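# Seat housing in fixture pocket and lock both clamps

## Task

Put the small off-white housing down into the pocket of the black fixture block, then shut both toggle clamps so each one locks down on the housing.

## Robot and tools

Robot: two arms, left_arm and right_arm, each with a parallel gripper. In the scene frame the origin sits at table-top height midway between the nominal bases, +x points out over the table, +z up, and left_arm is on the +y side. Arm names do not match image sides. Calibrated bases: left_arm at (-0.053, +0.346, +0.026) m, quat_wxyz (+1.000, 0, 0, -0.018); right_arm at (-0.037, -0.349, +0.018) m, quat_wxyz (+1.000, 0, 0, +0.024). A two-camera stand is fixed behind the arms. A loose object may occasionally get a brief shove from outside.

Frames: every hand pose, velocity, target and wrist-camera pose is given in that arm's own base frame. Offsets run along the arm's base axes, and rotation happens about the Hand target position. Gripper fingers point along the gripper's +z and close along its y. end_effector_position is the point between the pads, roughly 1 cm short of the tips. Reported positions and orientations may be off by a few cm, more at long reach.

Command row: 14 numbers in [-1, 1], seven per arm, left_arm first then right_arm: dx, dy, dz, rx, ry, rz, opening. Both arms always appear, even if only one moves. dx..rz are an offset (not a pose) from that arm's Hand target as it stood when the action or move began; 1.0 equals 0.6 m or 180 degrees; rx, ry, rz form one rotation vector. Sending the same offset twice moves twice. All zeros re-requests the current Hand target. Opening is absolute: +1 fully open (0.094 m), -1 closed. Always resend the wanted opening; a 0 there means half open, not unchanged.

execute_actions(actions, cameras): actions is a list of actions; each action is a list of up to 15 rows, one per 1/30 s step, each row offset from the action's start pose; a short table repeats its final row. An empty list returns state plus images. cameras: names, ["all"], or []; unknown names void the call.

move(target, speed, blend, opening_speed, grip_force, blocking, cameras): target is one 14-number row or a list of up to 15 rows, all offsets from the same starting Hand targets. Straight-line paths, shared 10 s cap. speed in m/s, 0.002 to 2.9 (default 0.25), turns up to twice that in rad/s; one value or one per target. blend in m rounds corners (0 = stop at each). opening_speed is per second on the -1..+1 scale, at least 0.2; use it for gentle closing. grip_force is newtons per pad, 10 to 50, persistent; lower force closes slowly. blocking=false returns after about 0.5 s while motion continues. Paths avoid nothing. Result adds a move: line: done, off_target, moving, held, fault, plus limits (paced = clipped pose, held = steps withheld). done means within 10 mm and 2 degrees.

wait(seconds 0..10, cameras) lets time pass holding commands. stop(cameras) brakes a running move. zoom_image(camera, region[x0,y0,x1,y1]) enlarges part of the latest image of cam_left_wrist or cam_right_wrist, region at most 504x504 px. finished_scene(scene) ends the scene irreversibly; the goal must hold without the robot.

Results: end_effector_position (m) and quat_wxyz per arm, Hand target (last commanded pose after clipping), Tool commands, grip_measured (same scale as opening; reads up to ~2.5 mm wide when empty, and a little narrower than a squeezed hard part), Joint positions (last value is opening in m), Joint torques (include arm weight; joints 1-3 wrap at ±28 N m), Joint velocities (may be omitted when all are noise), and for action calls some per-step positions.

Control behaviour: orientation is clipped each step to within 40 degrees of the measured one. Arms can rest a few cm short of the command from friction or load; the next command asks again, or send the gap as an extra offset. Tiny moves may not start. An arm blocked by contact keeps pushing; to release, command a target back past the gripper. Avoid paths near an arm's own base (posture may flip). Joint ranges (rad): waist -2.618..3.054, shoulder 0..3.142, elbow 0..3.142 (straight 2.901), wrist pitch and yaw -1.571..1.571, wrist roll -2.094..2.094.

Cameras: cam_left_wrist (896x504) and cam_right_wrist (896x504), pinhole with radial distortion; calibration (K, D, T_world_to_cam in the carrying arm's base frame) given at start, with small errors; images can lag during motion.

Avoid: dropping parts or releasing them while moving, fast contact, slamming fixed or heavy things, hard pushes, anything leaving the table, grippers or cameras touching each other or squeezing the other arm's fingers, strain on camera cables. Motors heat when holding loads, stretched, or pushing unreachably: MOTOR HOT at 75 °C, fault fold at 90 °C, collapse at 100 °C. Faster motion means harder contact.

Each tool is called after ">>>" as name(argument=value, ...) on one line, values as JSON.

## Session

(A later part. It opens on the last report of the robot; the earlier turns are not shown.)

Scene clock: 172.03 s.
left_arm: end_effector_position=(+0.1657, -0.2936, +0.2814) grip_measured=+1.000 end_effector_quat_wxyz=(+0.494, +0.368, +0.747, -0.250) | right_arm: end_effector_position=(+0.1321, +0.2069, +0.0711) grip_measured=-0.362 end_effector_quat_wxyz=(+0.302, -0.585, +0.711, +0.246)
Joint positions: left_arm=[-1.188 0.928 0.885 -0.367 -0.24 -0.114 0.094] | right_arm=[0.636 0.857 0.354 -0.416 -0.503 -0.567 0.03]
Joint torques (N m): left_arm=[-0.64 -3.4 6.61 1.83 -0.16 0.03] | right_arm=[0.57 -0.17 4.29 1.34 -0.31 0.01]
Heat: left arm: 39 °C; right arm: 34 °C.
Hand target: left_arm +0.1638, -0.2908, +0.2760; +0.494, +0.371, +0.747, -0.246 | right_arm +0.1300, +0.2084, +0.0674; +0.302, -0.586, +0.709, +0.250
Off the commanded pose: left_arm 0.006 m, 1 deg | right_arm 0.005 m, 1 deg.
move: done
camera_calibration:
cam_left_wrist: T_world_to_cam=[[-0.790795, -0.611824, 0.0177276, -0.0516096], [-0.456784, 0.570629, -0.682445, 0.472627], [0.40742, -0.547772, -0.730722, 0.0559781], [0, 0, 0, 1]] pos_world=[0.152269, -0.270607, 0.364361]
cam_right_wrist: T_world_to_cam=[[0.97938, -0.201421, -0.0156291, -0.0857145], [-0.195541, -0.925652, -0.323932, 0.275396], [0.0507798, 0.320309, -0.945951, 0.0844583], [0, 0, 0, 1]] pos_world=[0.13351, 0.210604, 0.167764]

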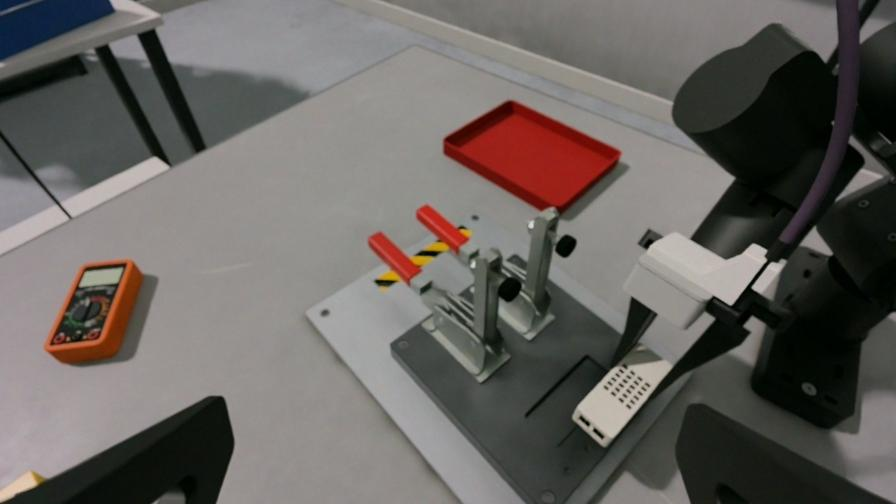

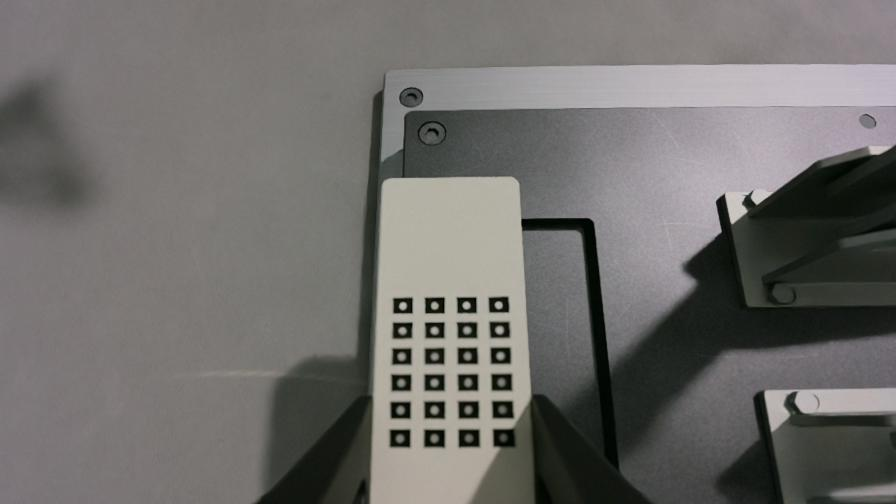

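>>> move(target=[0,0,0,0,0,0,1, 0.0573,0.0113,-0.025,0,0,0,-0.5], cameras=["all"], speed=0.08)

>>> zoom_image(camera="cam_left_wrist", region=[470, 180, 740, 460])

Scene clock: 175.93 s.
left_arm: end_effector_position=(+0.1657, -0.2936, +0.2814) grip_measured=+1.000 end_effector_quat_wxyz=(+0.494, +0.368, +0.747, -0.250) | right_arm: end_effector_position=(+0.1582, +0.2069, +0.0421) grip_measured=-0.362 end_effector_quat_wxyz=(+0.283, -0.582, +0.723, +0.241)
Joint positions: left_arm=[-1.188 0.928 0.885 -0.367 -0.24 -0.114 0.094] | right_arm=[0.554 1.102 0.354 -0.25 -0.534 -0.641 0.03]
Joint torques (N m): left_arm=[-0.76 -3.54 6.56 1.8 -0.16 0.03] | right_arm=[-0.39 -1.11 6.41 1.21 -0.58 -0.13]
Heat: left arm: 39 °C; right arm: 35 °C.
Hand target: left_arm +0.1638, -0.2908, +0.2760; +0.494, +0.371, +0.747, -0.246 | right_arm +0.1644, +0.2151, +0.0524; +0.302, -0.586, +0.709, +0.250
Off the commanded pose: left_arm 0.006 m, 1 deg | right_arm 0.015 m, 3 deg.
move: off_target (right_arm)
camera_calibration:
cam_left_wrist: T_world_to_cam=[[-0.790795, -0.611824, 0.0177276, -0.0516096], [-0.456784, 0.570629, -0.682445, 0.472627], [0.40742, -0.547772, -0.730722, 0.0559781], [0, 0, 0, 1]] pos_world=[0.152269, -0.270607, 0.364361]
cam_right_wrist: T_world_to_cam=[[0.976099, -0.214246, -0.0364694, -0.107588], [-0.215569, -0.933164, -0.287638, 0.274361], [0.0275935, 0.288624, -0.957045, 0.0663269], [0, 0, 0, 1]] pos_world=[0.16233, 0.21383, 0.138471]

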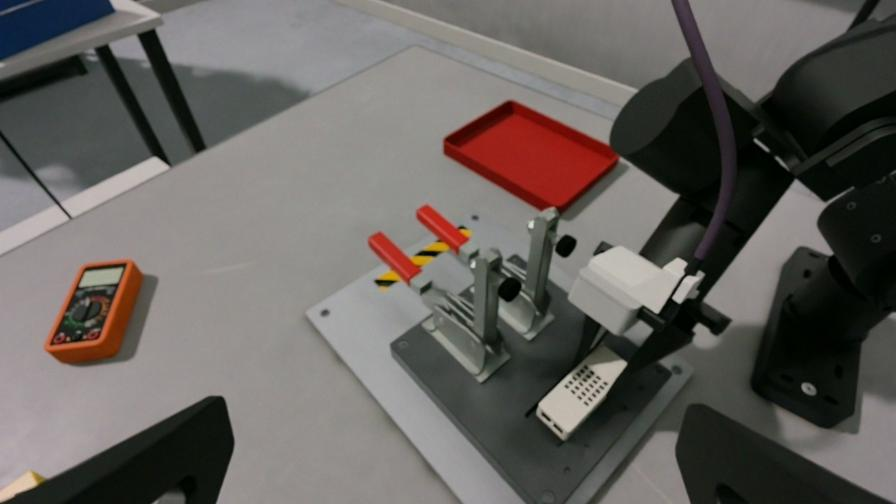

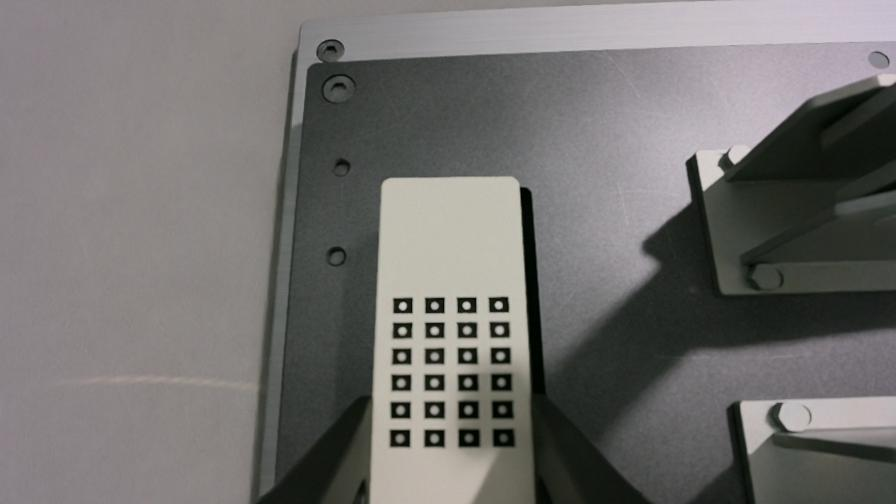

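Scaled by 1.800 from the camera's 896x504 image, which has a finer 1280x720 frame.

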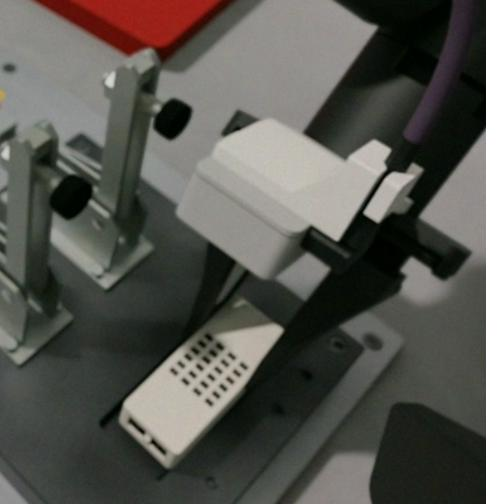

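>>> move(target=[0,0,0,0,0,0,1, 0.009,0.009,0.0,0,0,0.008,-0.5], cameras=["all"], speed=0.08)

>>> zoom_image(camera="cam_left_wrist", region=[470, 180, 740, 460])

Scene clock: 178.00 s.
left_arm: end_effector_position=(+0.1657, -0.2936, +0.2814) grip_measured=+1.000 end_effector_quat_wxyz=(+0.494, +0.368, +0.747, -0.250) | right_arm: end_effector_position=(+0.1594, +0.2107, +0.0386) grip_measured=-0.362 end_effector_quat_wxyz=(+0.276, -0.591, +0.717, +0.247)
Joint positions: left_arm=[-1.188 0.928 0.885 -0.367 -0.24 -0.114 0.094] | right_arm=[0.552 1.157 0.371 -0.235 -0.553 -0.667 0.03]
Joint torques (N m): left_arm=[-0.64 -3.44 6.54 1.82 -0.18 0.05] | right_arm=[-0.46 -1.26 7.35 1.17 -0.56 -0.17]
Heat: left arm: 39 °C; right arm: 35 °C.
Hand target: left_arm +0.1638, -0.2908, +0.2760; +0.494, +0.371, +0.747, -0.246 | right_arm +0.1697, +0.2205, +0.0523; +0.298, -0.595, +0.702, +0.254
Off the commanded pose: left_arm 0.006 m, 1 deg | right_arm 0.020 m, 3 deg.
move: off_target (right_arm)
camera_calibration:
cam_left_wrist: T_world_to_cam=[[-0.790795, -0.611824, 0.0177276, -0.0516096], [-0.456784, 0.570629, -0.682445, 0.472627], [0.40742, -0.547772, -0.730722, 0.0559781], [0, 0, 0, 1]] pos_world=[0.152269, -0.270607, 0.364361]
cam_right_wrist: T_world_to_cam=[[0.98117, -0.187382, -0.0468421, -0.114217], [-0.192928, -0.939223, -0.283968, 0.274659], [0.00921526, 0.287658, -0.957689, 0.0650761], [0, 0, 0, 1]] pos_world=[0.164456, 0.217844, 0.134967]

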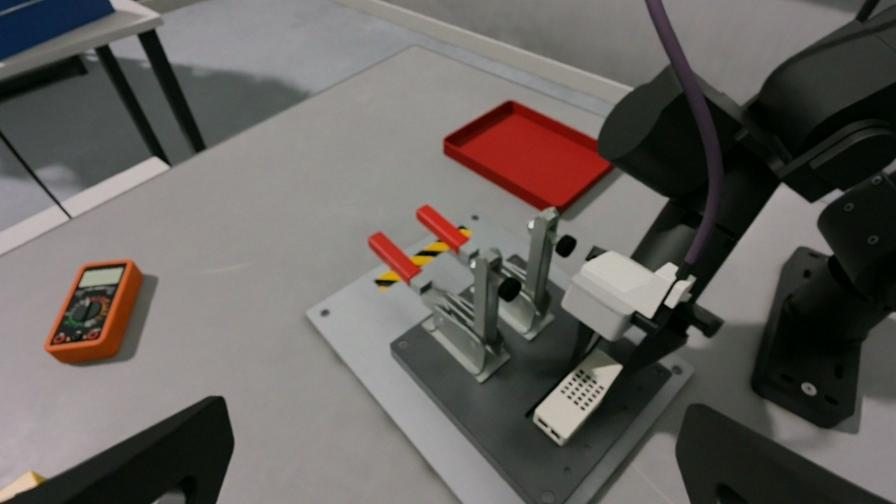

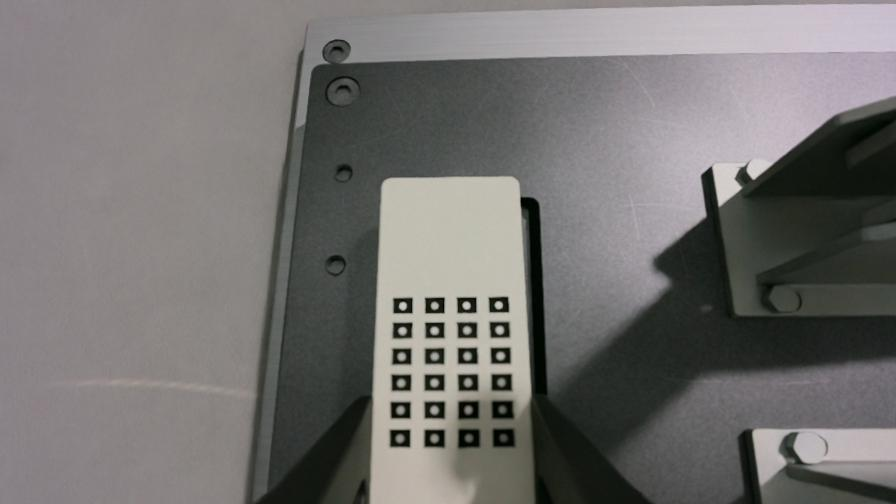

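Scaled by 1.800 from the camera's 896x504 image, which has a finer 1280x720 frame.

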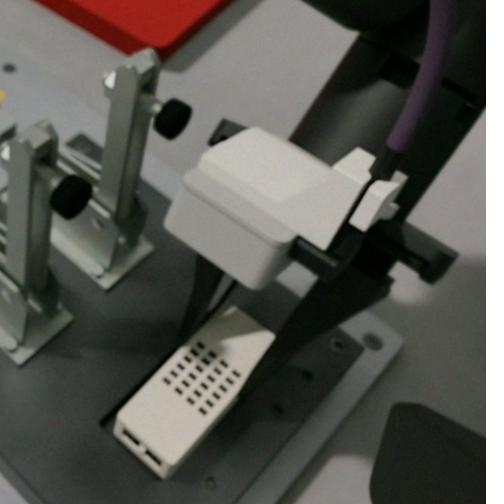

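>>> move(target=[0,0,0,0,0,0,1, 0.014,0.008,0.02,0,0,0.0,-0.5], cameras=["cam_right_wrist"], speed=0.08)

Scene clock: 179.57 s.
left_arm: end_effector_position=(+0.1657, -0.2936, +0.2814) grip_measured=+1.000 end_effector_quat_wxyz=(+0.494, +0.368, +0.747, -0.250) | right_arm: end_effector_position=(+0.1703, +0.2174, +0.0508) grip_measured=-0.362 end_effector_quat_wxyz=(+0.283, -0.592, +0.713, +0.246)
Joint positions: left_arm=[-1.188 0.928 0.885 -0.367 -0.24 -0.114 0.094] | right_arm=[0.552 1.178 0.429 -0.257 -0.553 -0.669 0.03]
Joint torques (N m): left_arm=[-0.53 -3.49 6.56 1.81 -0.15 0.04] | right_arm=[-0.5 -1.66 7.84 0.98 -0.56 -0.12]
Heat: left arm: 39 °C; right arm: 35 °C.
Hand target: left_arm +0.1638, -0.2908, +0.2760; +0.494, +0.371, +0.747, -0.246 | right_arm +0.1782, +0.2253, +0.0645; +0.299, -0.595, +0.701, +0.254
Off the commanded pose: left_arm 0.006 m, 1 deg | right_arm 0.017 m, 2 deg.
move: off_target (right_arm)
camera_calibration:
cam_right_wrist: T_world_to_cam=[[0.982018, -0.185704, -0.0339688, -0.124245], [-0.1874, -0.93715, -0.294332, 0.285711], [0.0228248, 0.295406, -0.955099, 0.0705636], [0, 0, 0, 1]] pos_world=[0.173942, 0.223837, 0.147269]
Images, in order (width x height): cam_right_wrist 896x504.

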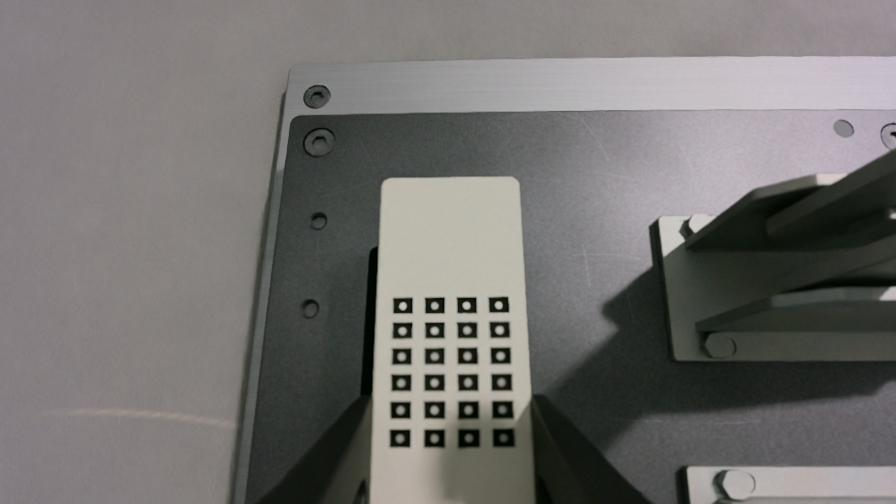

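>>> move(target=[0,0,0,0,0,0,1, -0.011,-0.006,-0.008,0,0,0.0,-0.5], cameras=["cam_right_wrist"], speed=0.08)

Scene clock: 181.03 s.
left_arm: end_effector_position=(+0.1657, -0.2936, +0.2814) grip_measured=+1.000 end_effector_quat_wxyz=(+0.494, +0.368, +0.747, -0.250) | right_arm: end_effector_position=(+0.1702, +0.2174, +0.0508) grip_measured=-0.362 end_effector_quat_wxyz=(+0.283, -0.592, +0.713, +0.246)
Joint positions: left_arm=[-1.188 0.928 0.885 -0.367 -0.24 -0.114 0.094] | right_arm=[0.552 1.178 0.429 -0.257 -0.553 -0.669 0.03]
Joint torques (N m): left_arm=[-0.73 -3.47 6.6 1.84 -0.18 0.07] | right_arm=[-0.25 -3.56 5.2 1.11 -0.54 -0.1]
Heat: left arm: 39 °C; right arm: 35 °C.
Hand target: left_arm +0.1638, -0.2908, +0.2760; +0.494, +0.371, +0.747, -0.246 | right_arm +0.1716, +0.2217, +0.0596; +0.299, -0.595, +0.701, +0.254
Off the commanded pose: left_arm 0.006 m, 1 deg | right_arm 0.010 m, 2 deg.
move: done
camera_calibration:
cam_right_wrist: T_world_to_cam=[[0.982009, -0.185705, -0.0342373, -0.124226], [-0.187487, -0.937215, -0.294069, 0.285579], [0.0225224, 0.295197, -0.955171, 0.0706073], [0, 0, 0, 1]] pos_world=[0.173943, 0.223737, 0.147169]
Images, in order (width x height): cam_right_wrist 896x504.

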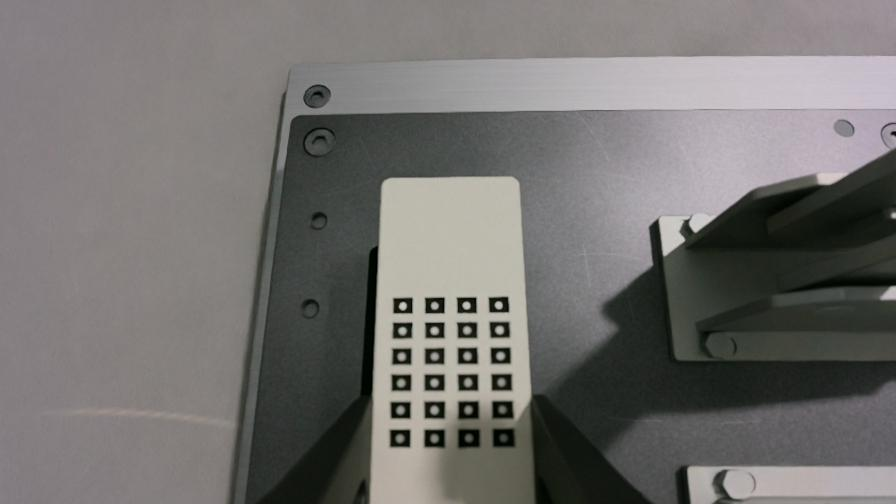

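>>> move(target=[[0,0,0,0,0,0,1, -0.016,-0.010,0.08,0,0,0.0,-0.5],[0,0,0,0,0,0,1, -0.016,-0.010,-0.024,0,0,0.0,-0.5]], cameras=["cam_right_wrist"], speed=0.08)

Scene clock: 184.87 s.
left_arm: end_effector_position=(+0.1657, -0.2936, +0.2814) grip_measured=+1.000 end_effector_quat_wxyz=(+0.494, +0.368, +0.747, -0.250) | right_arm: end_effector_position=(+0.1655, +0.2145, +0.0481) grip_measured=-0.362 end_effector_quat_wxyz=(+0.298, -0.593, +0.707, +0.244)
Joint positions: left_arm=[-1.188 0.928 0.885 -0.367 -0.24 -0.114 0.094] | right_arm=[0.552 1.134 0.376 -0.215 -0.553 -0.669 0.03]
Joint torques (N m): left_arm=[-0.58 -3.56 6.48 1.8 -0.17 0.04] | right_arm=[-0.29 -1.24 3.77 1.25 -0.54 -0.1]
Heat: left arm: 39 °C; right arm: 35 °C.
Hand target: left_arm +0.1638, -0.2908, +0.2760; +0.494, +0.371, +0.747, -0.246 | right_arm +0.1620, +0.2157, +0.0452; +0.299, -0.595, +0.701, +0.254
Off the commanded pose: left_arm 0.006 m, 1 deg | right_arm 0.005 m, 1 deg.
move: done
camera_calibration:
cam_right_wrist: T_world_to_cam=[[0.982687, -0.185016, -0.00978309, -0.12156], [-0.178622, -0.932055, -0.315227, 0.279655], [0.0492039, 0.311517, -0.948966, 0.0608087], [0, 0, 0, 1]] pos_world=[0.166416, 0.219221, 0.144671]
Images, in order (width x height): cam_right_wrist 896x504.

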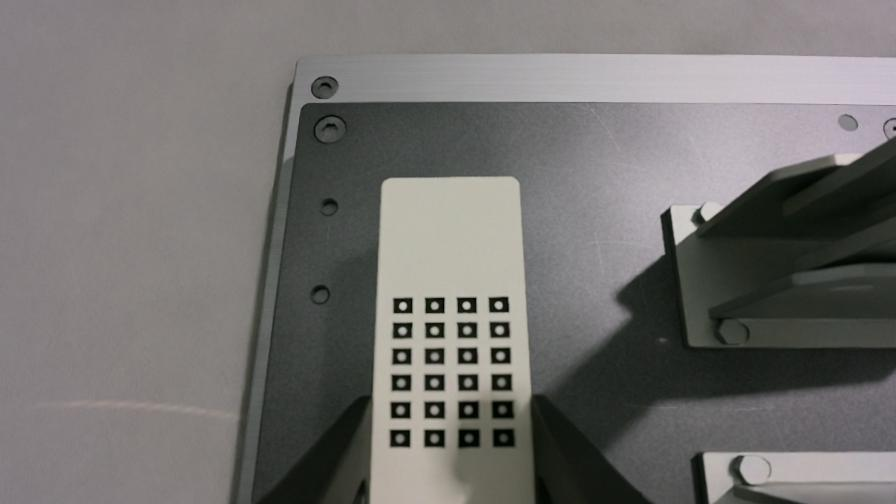

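>>> move(target=[0,0,0,0,0,0,1, -0.002,-0.000,-0.03,0,0,-0.003,-0.5], cameras=["all"], speed=0.04)

>>> zoom_image(camera="cam_left_wrist", region=[470, 180, 740, 460])

Scene clock: 186.17 s.
left_arm: end_effector_position=(+0.1657, -0.2936, +0.2814) grip_measured=+1.000 end_effector_quat_wxyz=(+0.494, +0.368, +0.747, -0.250) | right_arm: end_effector_position=(+0.1625, +0.2124, +0.0334) grip_measured=-0.362 end_effector_quat_wxyz=(+0.296, -0.591, +0.709, +0.246)
Joint positions: left_arm=[-1.188 0.928 0.885 -0.367 -0.24 -0.114 0.094] | right_arm=[0.548 1.171 0.327 -0.134 -0.558 -0.667 0.03]
Joint torques (N m): left_arm=[-0.59 -3.55 6.58 1.81 -0.16 0.02] | right_arm=[0.68 0.13 2.99 1.61 -0.4 0.04]
Heat: left arm: 40 °C; right arm: 35 °C.
Hand target: left_arm +0.1638, -0.2908, +0.2760; +0.494, +0.371, +0.747, -0.246 | right_arm +0.1607, +0.2157, +0.0271; +0.300, -0.592, +0.704, +0.253
Off the commanded pose: left_arm 0.006 m, 1 deg | right_arm 0.007 m, 1 deg.
move: done
camera_calibration:
cam_left_wrist: T_world_to_cam=[[-0.790795, -0.611824, 0.0177276, -0.0516096], [-0.456784, 0.570629, -0.682445, 0.472627], [0.40742, -0.547772, -0.730722, 0.0559781], [0, 0, 0, 1]] pos_world=[0.152269, -0.270607, 0.364361]
cam_right_wrist: T_world_to_cam=[[0.982176, -0.187096, -0.0180322, -0.118348], [-0.183185, -0.931301, -0.314837, 0.273111], [0.0421115, 0.312528, -0.948975, 0.0485954], [0, 0, 0, 1]] pos_world=[0.164222, 0.217019, 0.129967]

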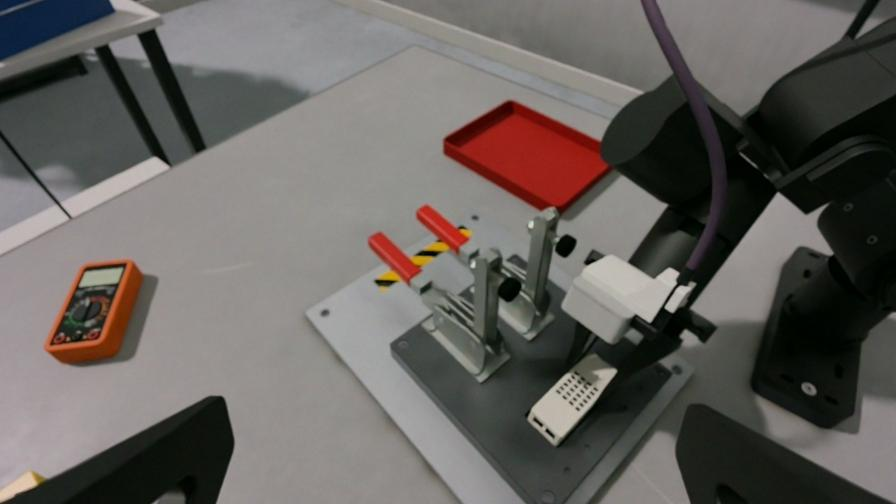

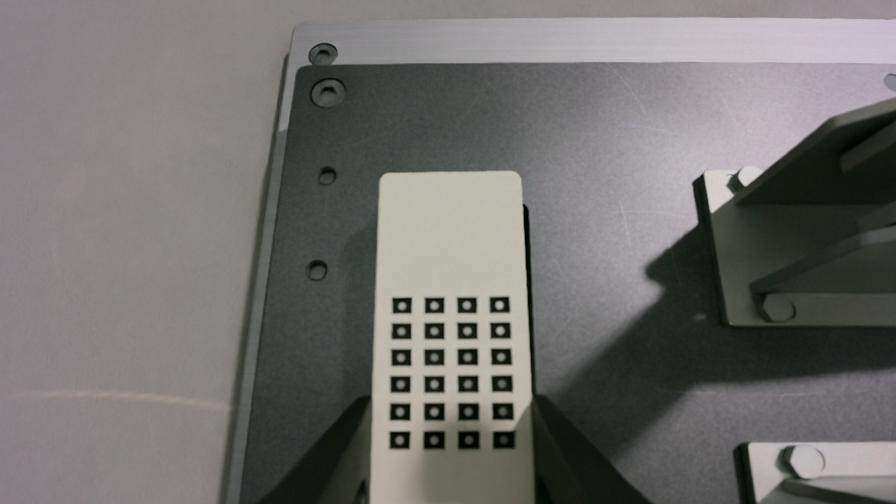

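Scaled by 1.800 from the camera's 896x504 image, which has a finer 1280x720 frame.

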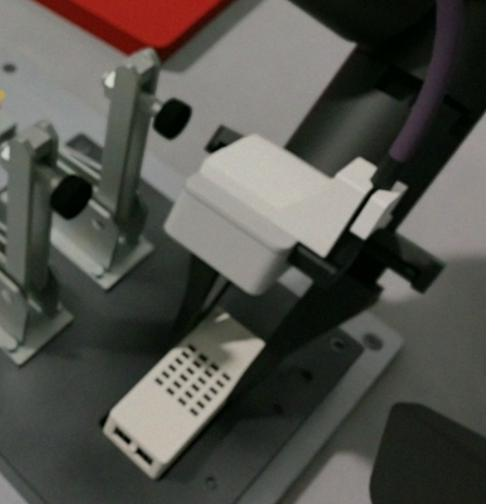

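>>> move(target=[[0,0,0,0,0,0,1, 0.005,0.004,0.05,0,0,0.0,-0.5],[0,0,0,0,0,0,1, 0.005,0.004,-0.01,0,0,0.0,-0.5]], cameras=["all"], speed=0.05)

>>> zoom_image(camera="cam_left_wrist", region=[470, 180, 740, 460])

Scene clock: 190.77 s.
left_arm: end_effector_position=(+0.1657, -0.2936, +0.2814) grip_measured=+1.000 end_effector_quat_wxyz=(+0.494, +0.368, +0.747, -0.250) | right_arm: end_effector_position=(+0.1649, +0.2217, +0.0337) grip_measured=-0.362 end_effector_quat_wxyz=(+0.305, -0.592, +0.699, +0.262)
Joint positions: left_arm=[-1.188 0.928 0.885 -0.367 -0.24 -0.114 0.094] | right_arm=[0.556 1.219 0.325 -0.056 -0.589 -0.656 0.03]
Joint torques (N m): left_arm=[-0.68 -3.52 6.65 1.79 -0.15 0.01] | right_arm=[0.18 -0.25 2.65 1.39 -0.06 -0.03]
Heat: left arm: 40 °C; right arm: 35 °C.
Hand target: left_arm +0.1638, -0.2908, +0.2760; +0.494, +0.371, +0.747, -0.246 | right_arm +0.1639, +0.2181, +0.0213; +0.300, -0.592, +0.704, +0.253
Off the commanded pose: left_arm 0.006 m, 1 deg | right_arm 0.013 m, 1 deg.
move: off_target (right_arm)
camera_calibration:
cam_left_wrist: T_world_to_cam=[[-0.790795, -0.611824, 0.0177276, -0.0516096], [-0.456784, 0.570629, -0.682445, 0.472627], [0.40742, -0.547772, -0.730722, 0.0559781], [0, 0, 0, 1]] pos_world=[0.152269, -0.270607, 0.364361]
cam_right_wrist: T_world_to_cam=[[0.985238, -0.169615, -0.0231466, -0.123166], [-0.166912, -0.921777, -0.349953, 0.278792], [0.0380215, 0.348651, -0.936481, 0.0381558], [0, 0, 0, 1]] pos_world=[0.166431, 0.22279, 0.130445]

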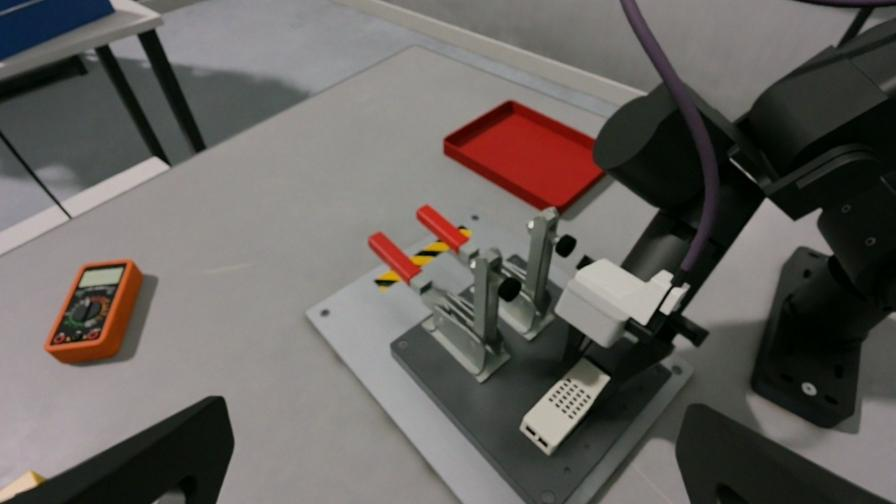

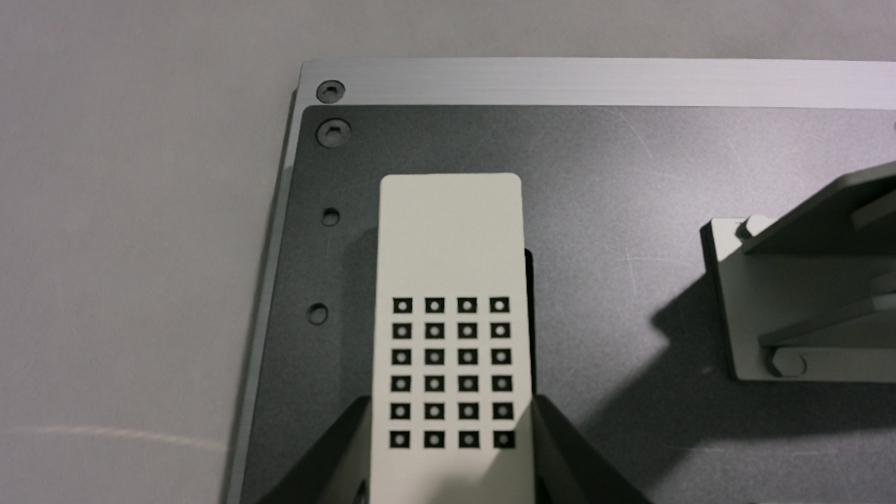

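Scaled by 1.800 from the camera's 896x504 image, which has a finer 1280x720 frame.

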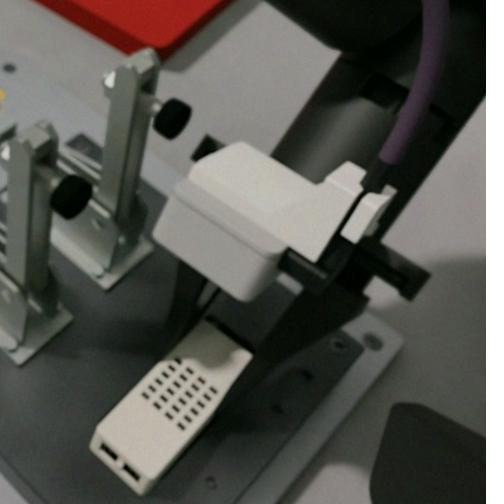

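>>> move(target=[0,0,0,0,0,0,1, 0.003,-0.014,0.006,0,0,0.0,-0.5], cameras=["all"], speed=0.02)

>>> zoom_image(camera="cam_left_wrist", region=[470, 180, 740, 460])

Scene clock: 192.53 s.
left_arm: end_effector_position=(+0.1657, -0.2936, +0.2814) grip_measured=+1.000 end_effector_quat_wxyz=(+0.494, +0.368, +0.747, -0.250) | right_arm: end_effector_position=(+0.1652, +0.2187, +0.0344) grip_measured=-0.362 end_effector_quat_wxyz=(+0.307, -0.594, +0.694, +0.267)
Joint positions: left_arm=[-1.188 0.928 0.885 -0.367 -0.24 -0.114 0.094] | right_arm=[0.528 1.22 0.325 -0.069 -0.619 -0.688 0.03]
Joint torques (N m): left_arm=[-0.69 -3.4 6.61 1.83 -0.15 0.04] | right_arm=[-1.4 -1.96 3.14 1.02 -0.04 -0.16]
Heat: left arm: 40 °C; right arm: 35 °C.
Hand target: left_arm +0.1638, -0.2908, +0.2760; +0.494, +0.371, +0.747, -0.246 | right_arm +0.1655, +0.2096, +0.0247; +0.300, -0.592, +0.704, +0.253
Off the commanded pose: left_arm 0.006 m, 1 deg | right_arm 0.013 m, 2 deg.
move: off_target (right_arm)
camera_calibration:
cam_left_wrist: T_world_to_cam=[[-0.790795, -0.611824, 0.0177276, -0.0516096], [-0.456784, 0.570629, -0.682445, 0.472627], [0.40742, -0.547772, -0.730722, 0.0559781], [0, 0, 0, 1]] pos_world=[0.152269, -0.270607, 0.364361]
cam_right_wrist: T_world_to_cam=[[0.987061, -0.158365, -0.0251036, -0.126641], [-0.156736, -0.919946, -0.359351, 0.274529], [0.0338146, 0.358636, -0.932865, 0.0382326], [0, 0, 0, 1]] pos_world=[0.166738, 0.218785, 0.131139]

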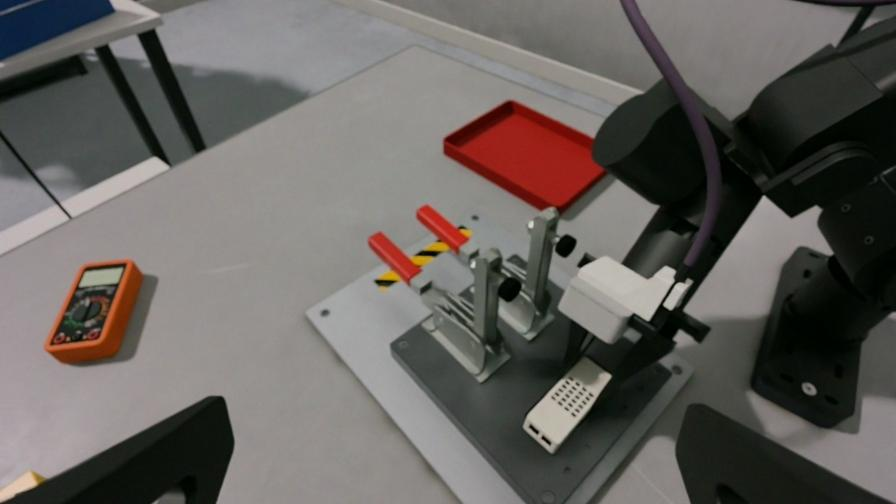

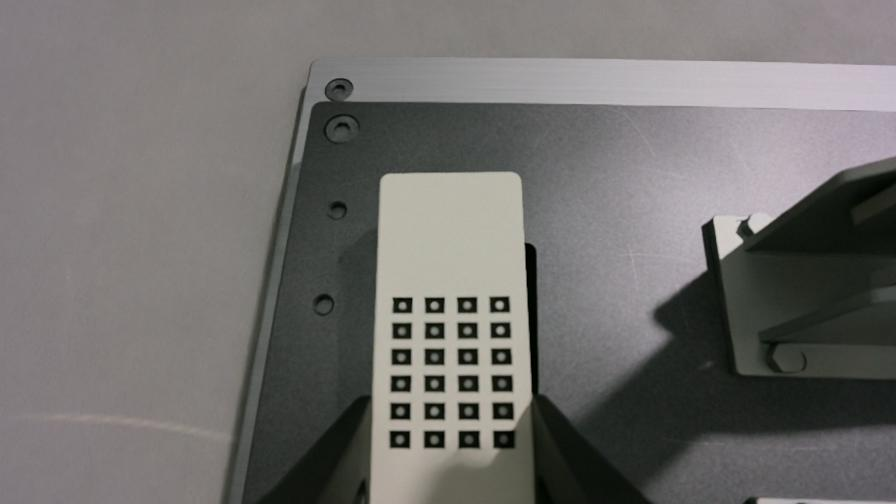

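Scaled by 1.800 from the camera's 896x504 image, which has a finer 1280x720 frame.

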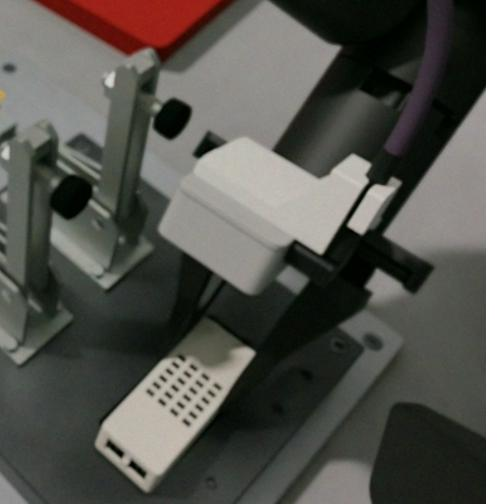

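>>> move(target=[0,0,0,0,0,0,1, 0.003,-0.01,0.01,0,0,-0.011,-0.5], cameras=["all"], speed=0.02)

Scene clock: 194.70 s.
left_arm: end_effector_position=(+0.1657, -0.2936, +0.2814) grip_measured=+1.000 end_effector_quat_wxyz=(+0.494, +0.368, +0.747, -0.250) | right_arm: end_effector_position=(+0.1643, +0.2106, +0.0345) grip_measured=-0.362 end_effector_quat_wxyz=(+0.299, -0.585, +0.707, +0.263)
Joint positions: left_arm=[-1.188 0.928 0.885 -0.367 -0.24 -0.114 0.094] | right_arm=[0.505 1.187 0.325 -0.126 -0.614 -0.688 0.03]
Joint torques (N m): left_arm=[-0.57 -3.44 6.58 1.83 -0.19 0.05] | right_arm=[-1.17 -3.54 3.21 1.1 -0.02 -0.04]
Heat: left arm: 40 °C; right arm: 35 °C.
Hand target: left_arm +0.1638, -0.2908, +0.2760; +0.494, +0.371, +0.747, -0.246 | right_arm +0.1673, +0.2037, +0.0307; +0.304, -0.580, +0.714, +0.247
Off the commanded pose: left_arm 0.006 m, 1 deg | right_arm 0.008 m, 2 deg.
move: done
camera_calibration:
cam_left_wrist: T_world_to_cam=[[-0.790795, -0.611824, 0.0177276, -0.0516096], [-0.456784, 0.570629, -0.682445, 0.472627], [0.40742, -0.547772, -0.730722, 0.0559781], [0, 0, 0, 1]] pos_world=[0.152269, -0.270607, 0.364361]
cam_right_wrist: T_world_to_cam=[[0.981938, -0.184644, -0.0412864, -0.120121], [-0.187541, -0.920998, -0.341454, 0.271628], [0.0250226, 0.343029, -0.938991, 0.0460615], [0, 0, 0, 1]] pos_world=[0.16774, 0.212188, 0.13104]

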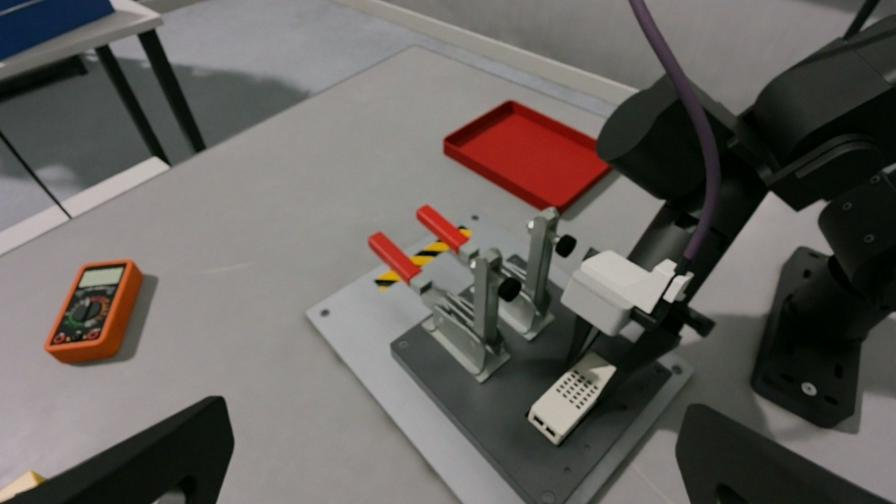

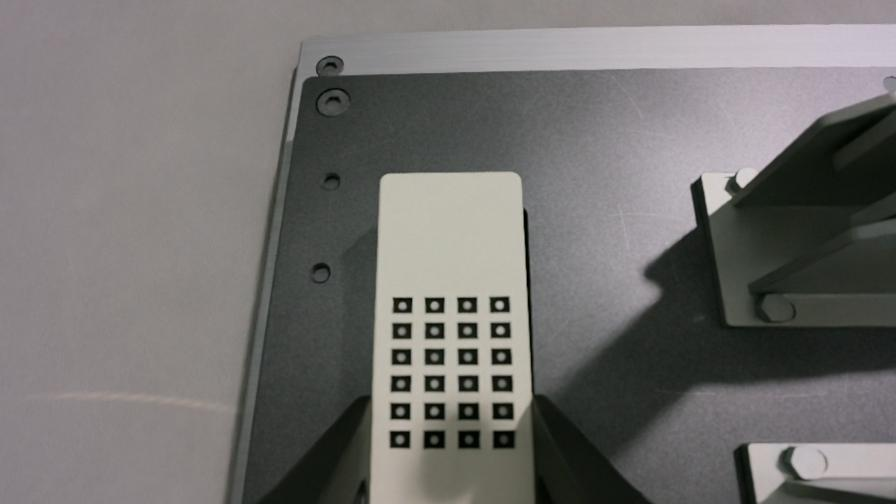

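>>> move(target=[0,0,0,0,0,0,1, 0.005,0.022,-0.002,0,0,0.00,-0.5], cameras=["cam_right_wrist"], speed=0.02)

Scene clock: 197.20 s.
left_arm: end_effector_position=(+0.1657, -0.2936, +0.2814) grip_measured=+1.000 end_effector_quat_wxyz=(+0.494, +0.368, +0.747, -0.250) | right_arm: end_effector_position=(+0.1636, +0.2120, +0.0329) grip_measured=-0.362 end_effector_quat_wxyz=(+0.293, -0.578, +0.716, +0.260)
Joint positions: left_arm=[-1.188 0.928 0.885 -0.367 -0.24 -0.114 0.094] | right_arm=[0.526 1.187 0.325 -0.121 -0.589 -0.65 0.03]
Joint torques (N m): left_arm=[-0.58 -3.38 6.54 1.8 -0.17 0.04] | right_arm=[1.99 0.08 4.36 1.59 0.08 0.15]
Heat: left arm: 40 °C; right arm: 34 °C.
Hand target: left_arm +0.1638, -0.2908, +0.2760; +0.494, +0.371, +0.747, -0.246 | right_arm +0.1703, +0.2169, +0.0295; +0.304, -0.580, +0.714, +0.247
Off the commanded pose: left_arm 0.006 m, 1 deg | right_arm 0.009 m, 2 deg.
move: done
camera_calibration:
cam_right_wrist: T_world_to_cam=[[0.977728, -0.203406, -0.051717, -0.114243], [-0.208996, -0.921037, -0.328651, 0.275402], [0.0192162, 0.33214, -0.943034, 0.0476531], [0, 0, 0, 1]] pos_world=[0.168341, 0.214591, 0.129541]
Images, in order (width x height): cam_right_wrist 896x504.

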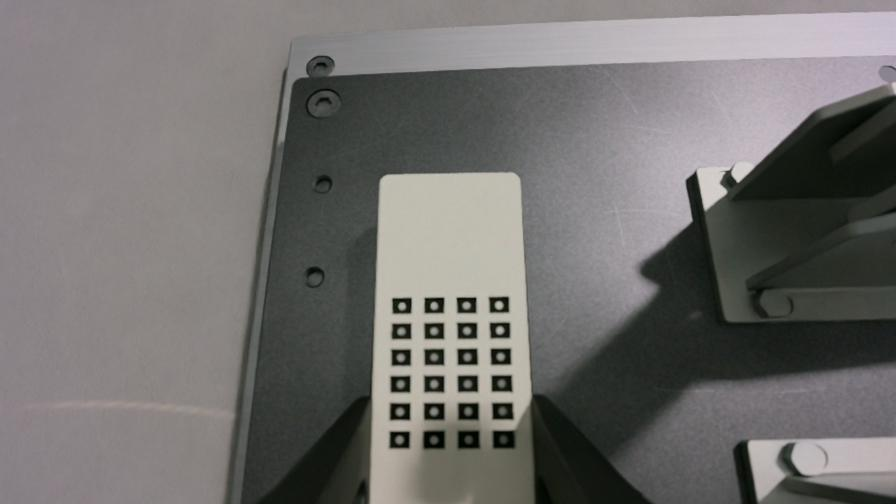

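>>> move(target=[0,0,0,0,0,0,1, 0.002,0.009,-0.012,0,0,0.00,-0.5], cameras=["all"], speed=0.02)

>>> zoom_image(camera="cam_left_wrist", region=[500, 300, 700, 480])

Scene clock: 198.50 s.
left_arm: end_effector_position=(+0.1657, -0.2936, +0.2814) grip_measured=+1.000 end_effector_quat_wxyz=(+0.494, +0.368, +0.747, -0.250) | right_arm: end_effector_position=(+0.1635, +0.2121, +0.0318) grip_measured=-0.362 end_effector_quat_wxyz=(+0.292, -0.577, +0.717, +0.259)
Joint positions: left_arm=[-1.188 0.928 0.885 -0.367 -0.24 -0.114 0.094] | right_arm=[0.53 1.191 0.325 -0.119 -0.584 -0.645 0.03]
Joint torques (N m): left_arm=[-0.65 -3.55 6.67 1.79 -0.19 0.04] | right_arm=[3.29 2.88 3.82 2.02 0.12 0.26]
Heat: left arm: 40 °C; right arm: 34 °C.
Hand target: left_arm +0.1638, -0.2908, +0.2760; +0.494, +0.371, +0.747, -0.246 | right_arm +0.1715, +0.2223, +0.0224; +0.304, -0.580, +0.714, +0.247
Off the commanded pose: left_arm 0.006 m, 1 deg | right_arm 0.016 m, 2 deg.
move: off_target (right_arm)
camera_calibration:
cam_left_wrist: T_world_to_cam=[[-0.790795, -0.611824, 0.0177276, -0.0516096], [-0.456784, 0.570629, -0.682445, 0.472627], [0.40742, -0.547772, -0.730722, 0.0559781], [0, 0, 0, 1]] pos_world=[0.152269, -0.270607, 0.364361]
cam_right_wrist: T_world_to_cam=[[0.977011, -0.206344, -0.0535862, -0.113427], [-0.212473, -0.9219, -0.323968, 0.275592], [0.0174477, 0.327906, -0.944549, 0.0477879], [0, 0, 0, 1]] pos_world=[0.168542, 0.214994, 0.128343]

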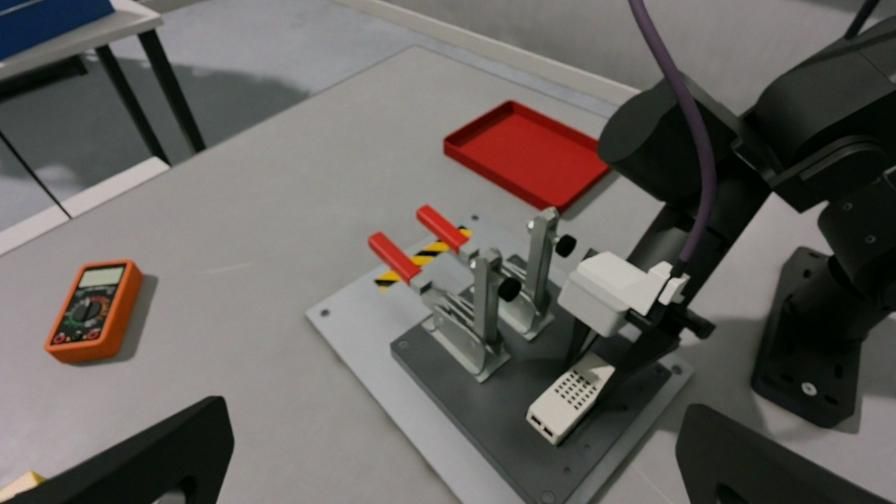

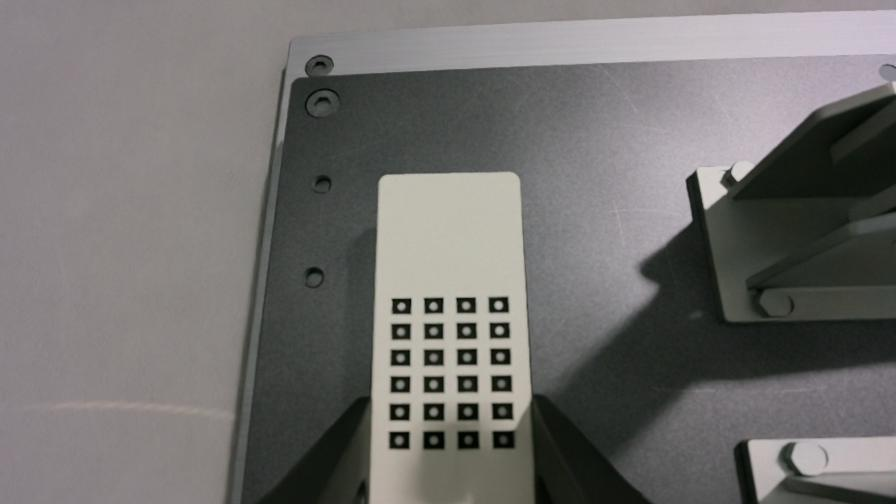

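Scaled by 2.520 from the camera's 896x504 image, which has a finer 1280x720 frame.

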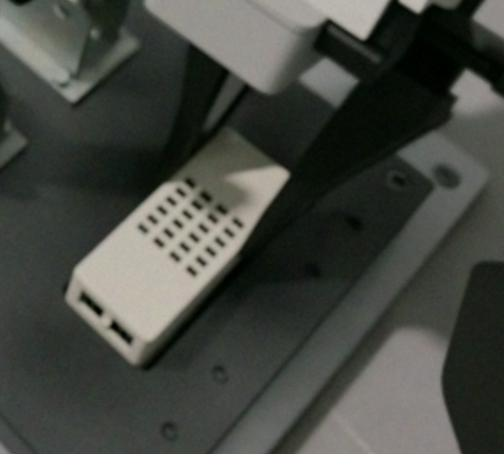

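>>> move(target=[[0,0,0,0,0,0,1, -0.006,-0.012,-0.01,0,0,0.00,-0.5],[0,0,0,0,0,0,1, -0.004,-0.014,-0.02,0,0,0.006,-0.5]], cameras=["all"], speed=0.03)

>>> zoom_image(camera="cam_left_wrist", region=[500, 300, 700, 480])

Scene clock: 200.67 s.
left_arm: end_effector_position=(+0.1657, -0.2936, +0.2814) grip_measured=+1.000 end_effector_quat_wxyz=(+0.494, +0.368, +0.747, -0.250) | right_arm: end_effector_position=(+0.1639, +0.2116, +0.0315) grip_measured=-0.362 end_effector_quat_wxyz=(+0.293, -0.575, +0.713, +0.275)
Joint positions: left_arm=[-1.188 0.928 0.885 -0.367 -0.24 -0.114 0.094] | right_arm=[0.498 1.213 0.32 -0.102 -0.632 -0.666 0.03]
Joint torques (N m): left_arm=[-0.76 -3.36 6.57 1.82 -0.17 0.01] | right_arm=[1.92 3.28 1.99 2 0.23 -0.24]
Heat: left arm: 40 °C; right arm: 34 °C.
Hand target: left_arm +0.1638, -0.2908, +0.2760; +0.494, +0.371, +0.747, -0.246 | right_arm +0.1691, +0.2139, +0.0103; +0.302, -0.586, +0.709, +0.250
Off the commanded pose: left_arm 0.006 m, 1 deg | right_arm 0.022 m, 3 deg.
move: off_target (right_arm)
camera_calibration:
cam_left_wrist: T_world_to_cam=[[-0.790795, -0.611824, 0.0177276, -0.0516096], [-0.456784, 0.570629, -0.682445, 0.472627], [0.40742, -0.547772, -0.730722, 0.0559781], [0, 0, 0, 1]] pos_world=[0.152269, -0.270607, 0.364361]
cam_right_wrist: T_world_to_cam=[[0.977926, -0.195745, -0.0731045, -0.115671], [-0.208948, -0.914248, -0.347119, 0.273716], [0.0011113, 0.354732, -0.934967, 0.0443468], [0, 0, 0, 1]] pos_world=[0.17026, 0.211871, 0.128019]

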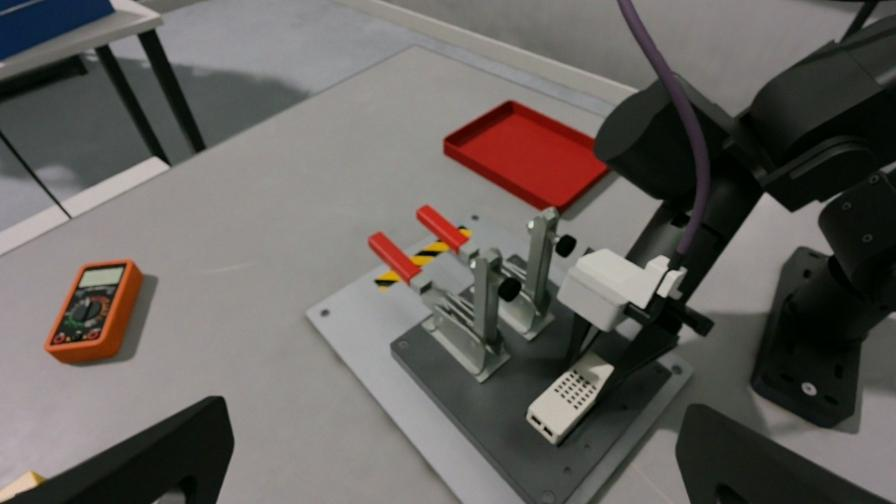

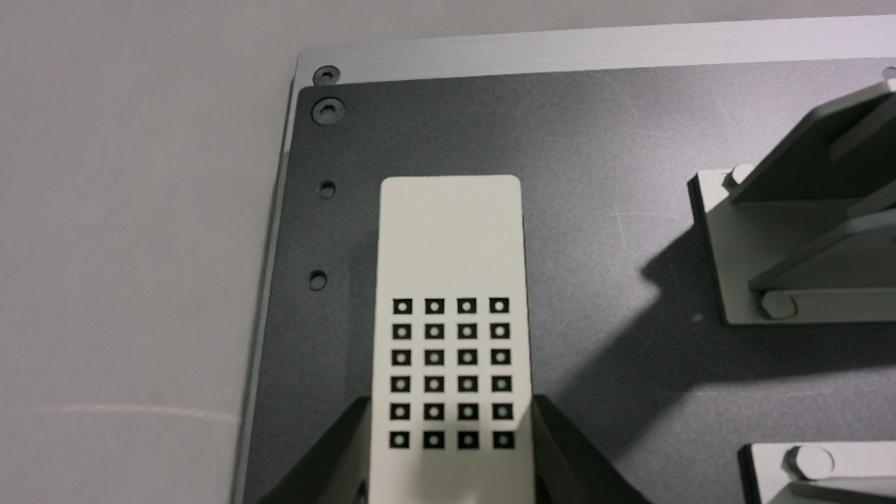

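Scaled by 2.520 from the camera's 896x504 image, which has a finer 1280x720 frame.

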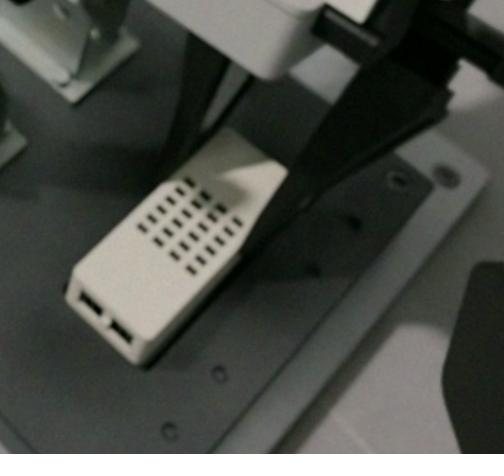

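>>> zoom_image(camera="cam_right_wrist", region=[340, 150, 580, 410])

Scaled by 1.938 from the camera's 896x504 image, which has a finer 1280x720 frame.

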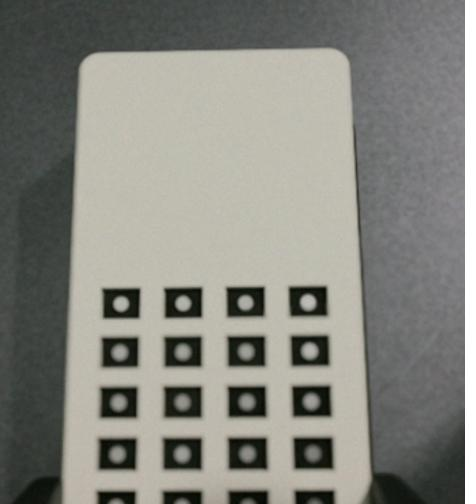

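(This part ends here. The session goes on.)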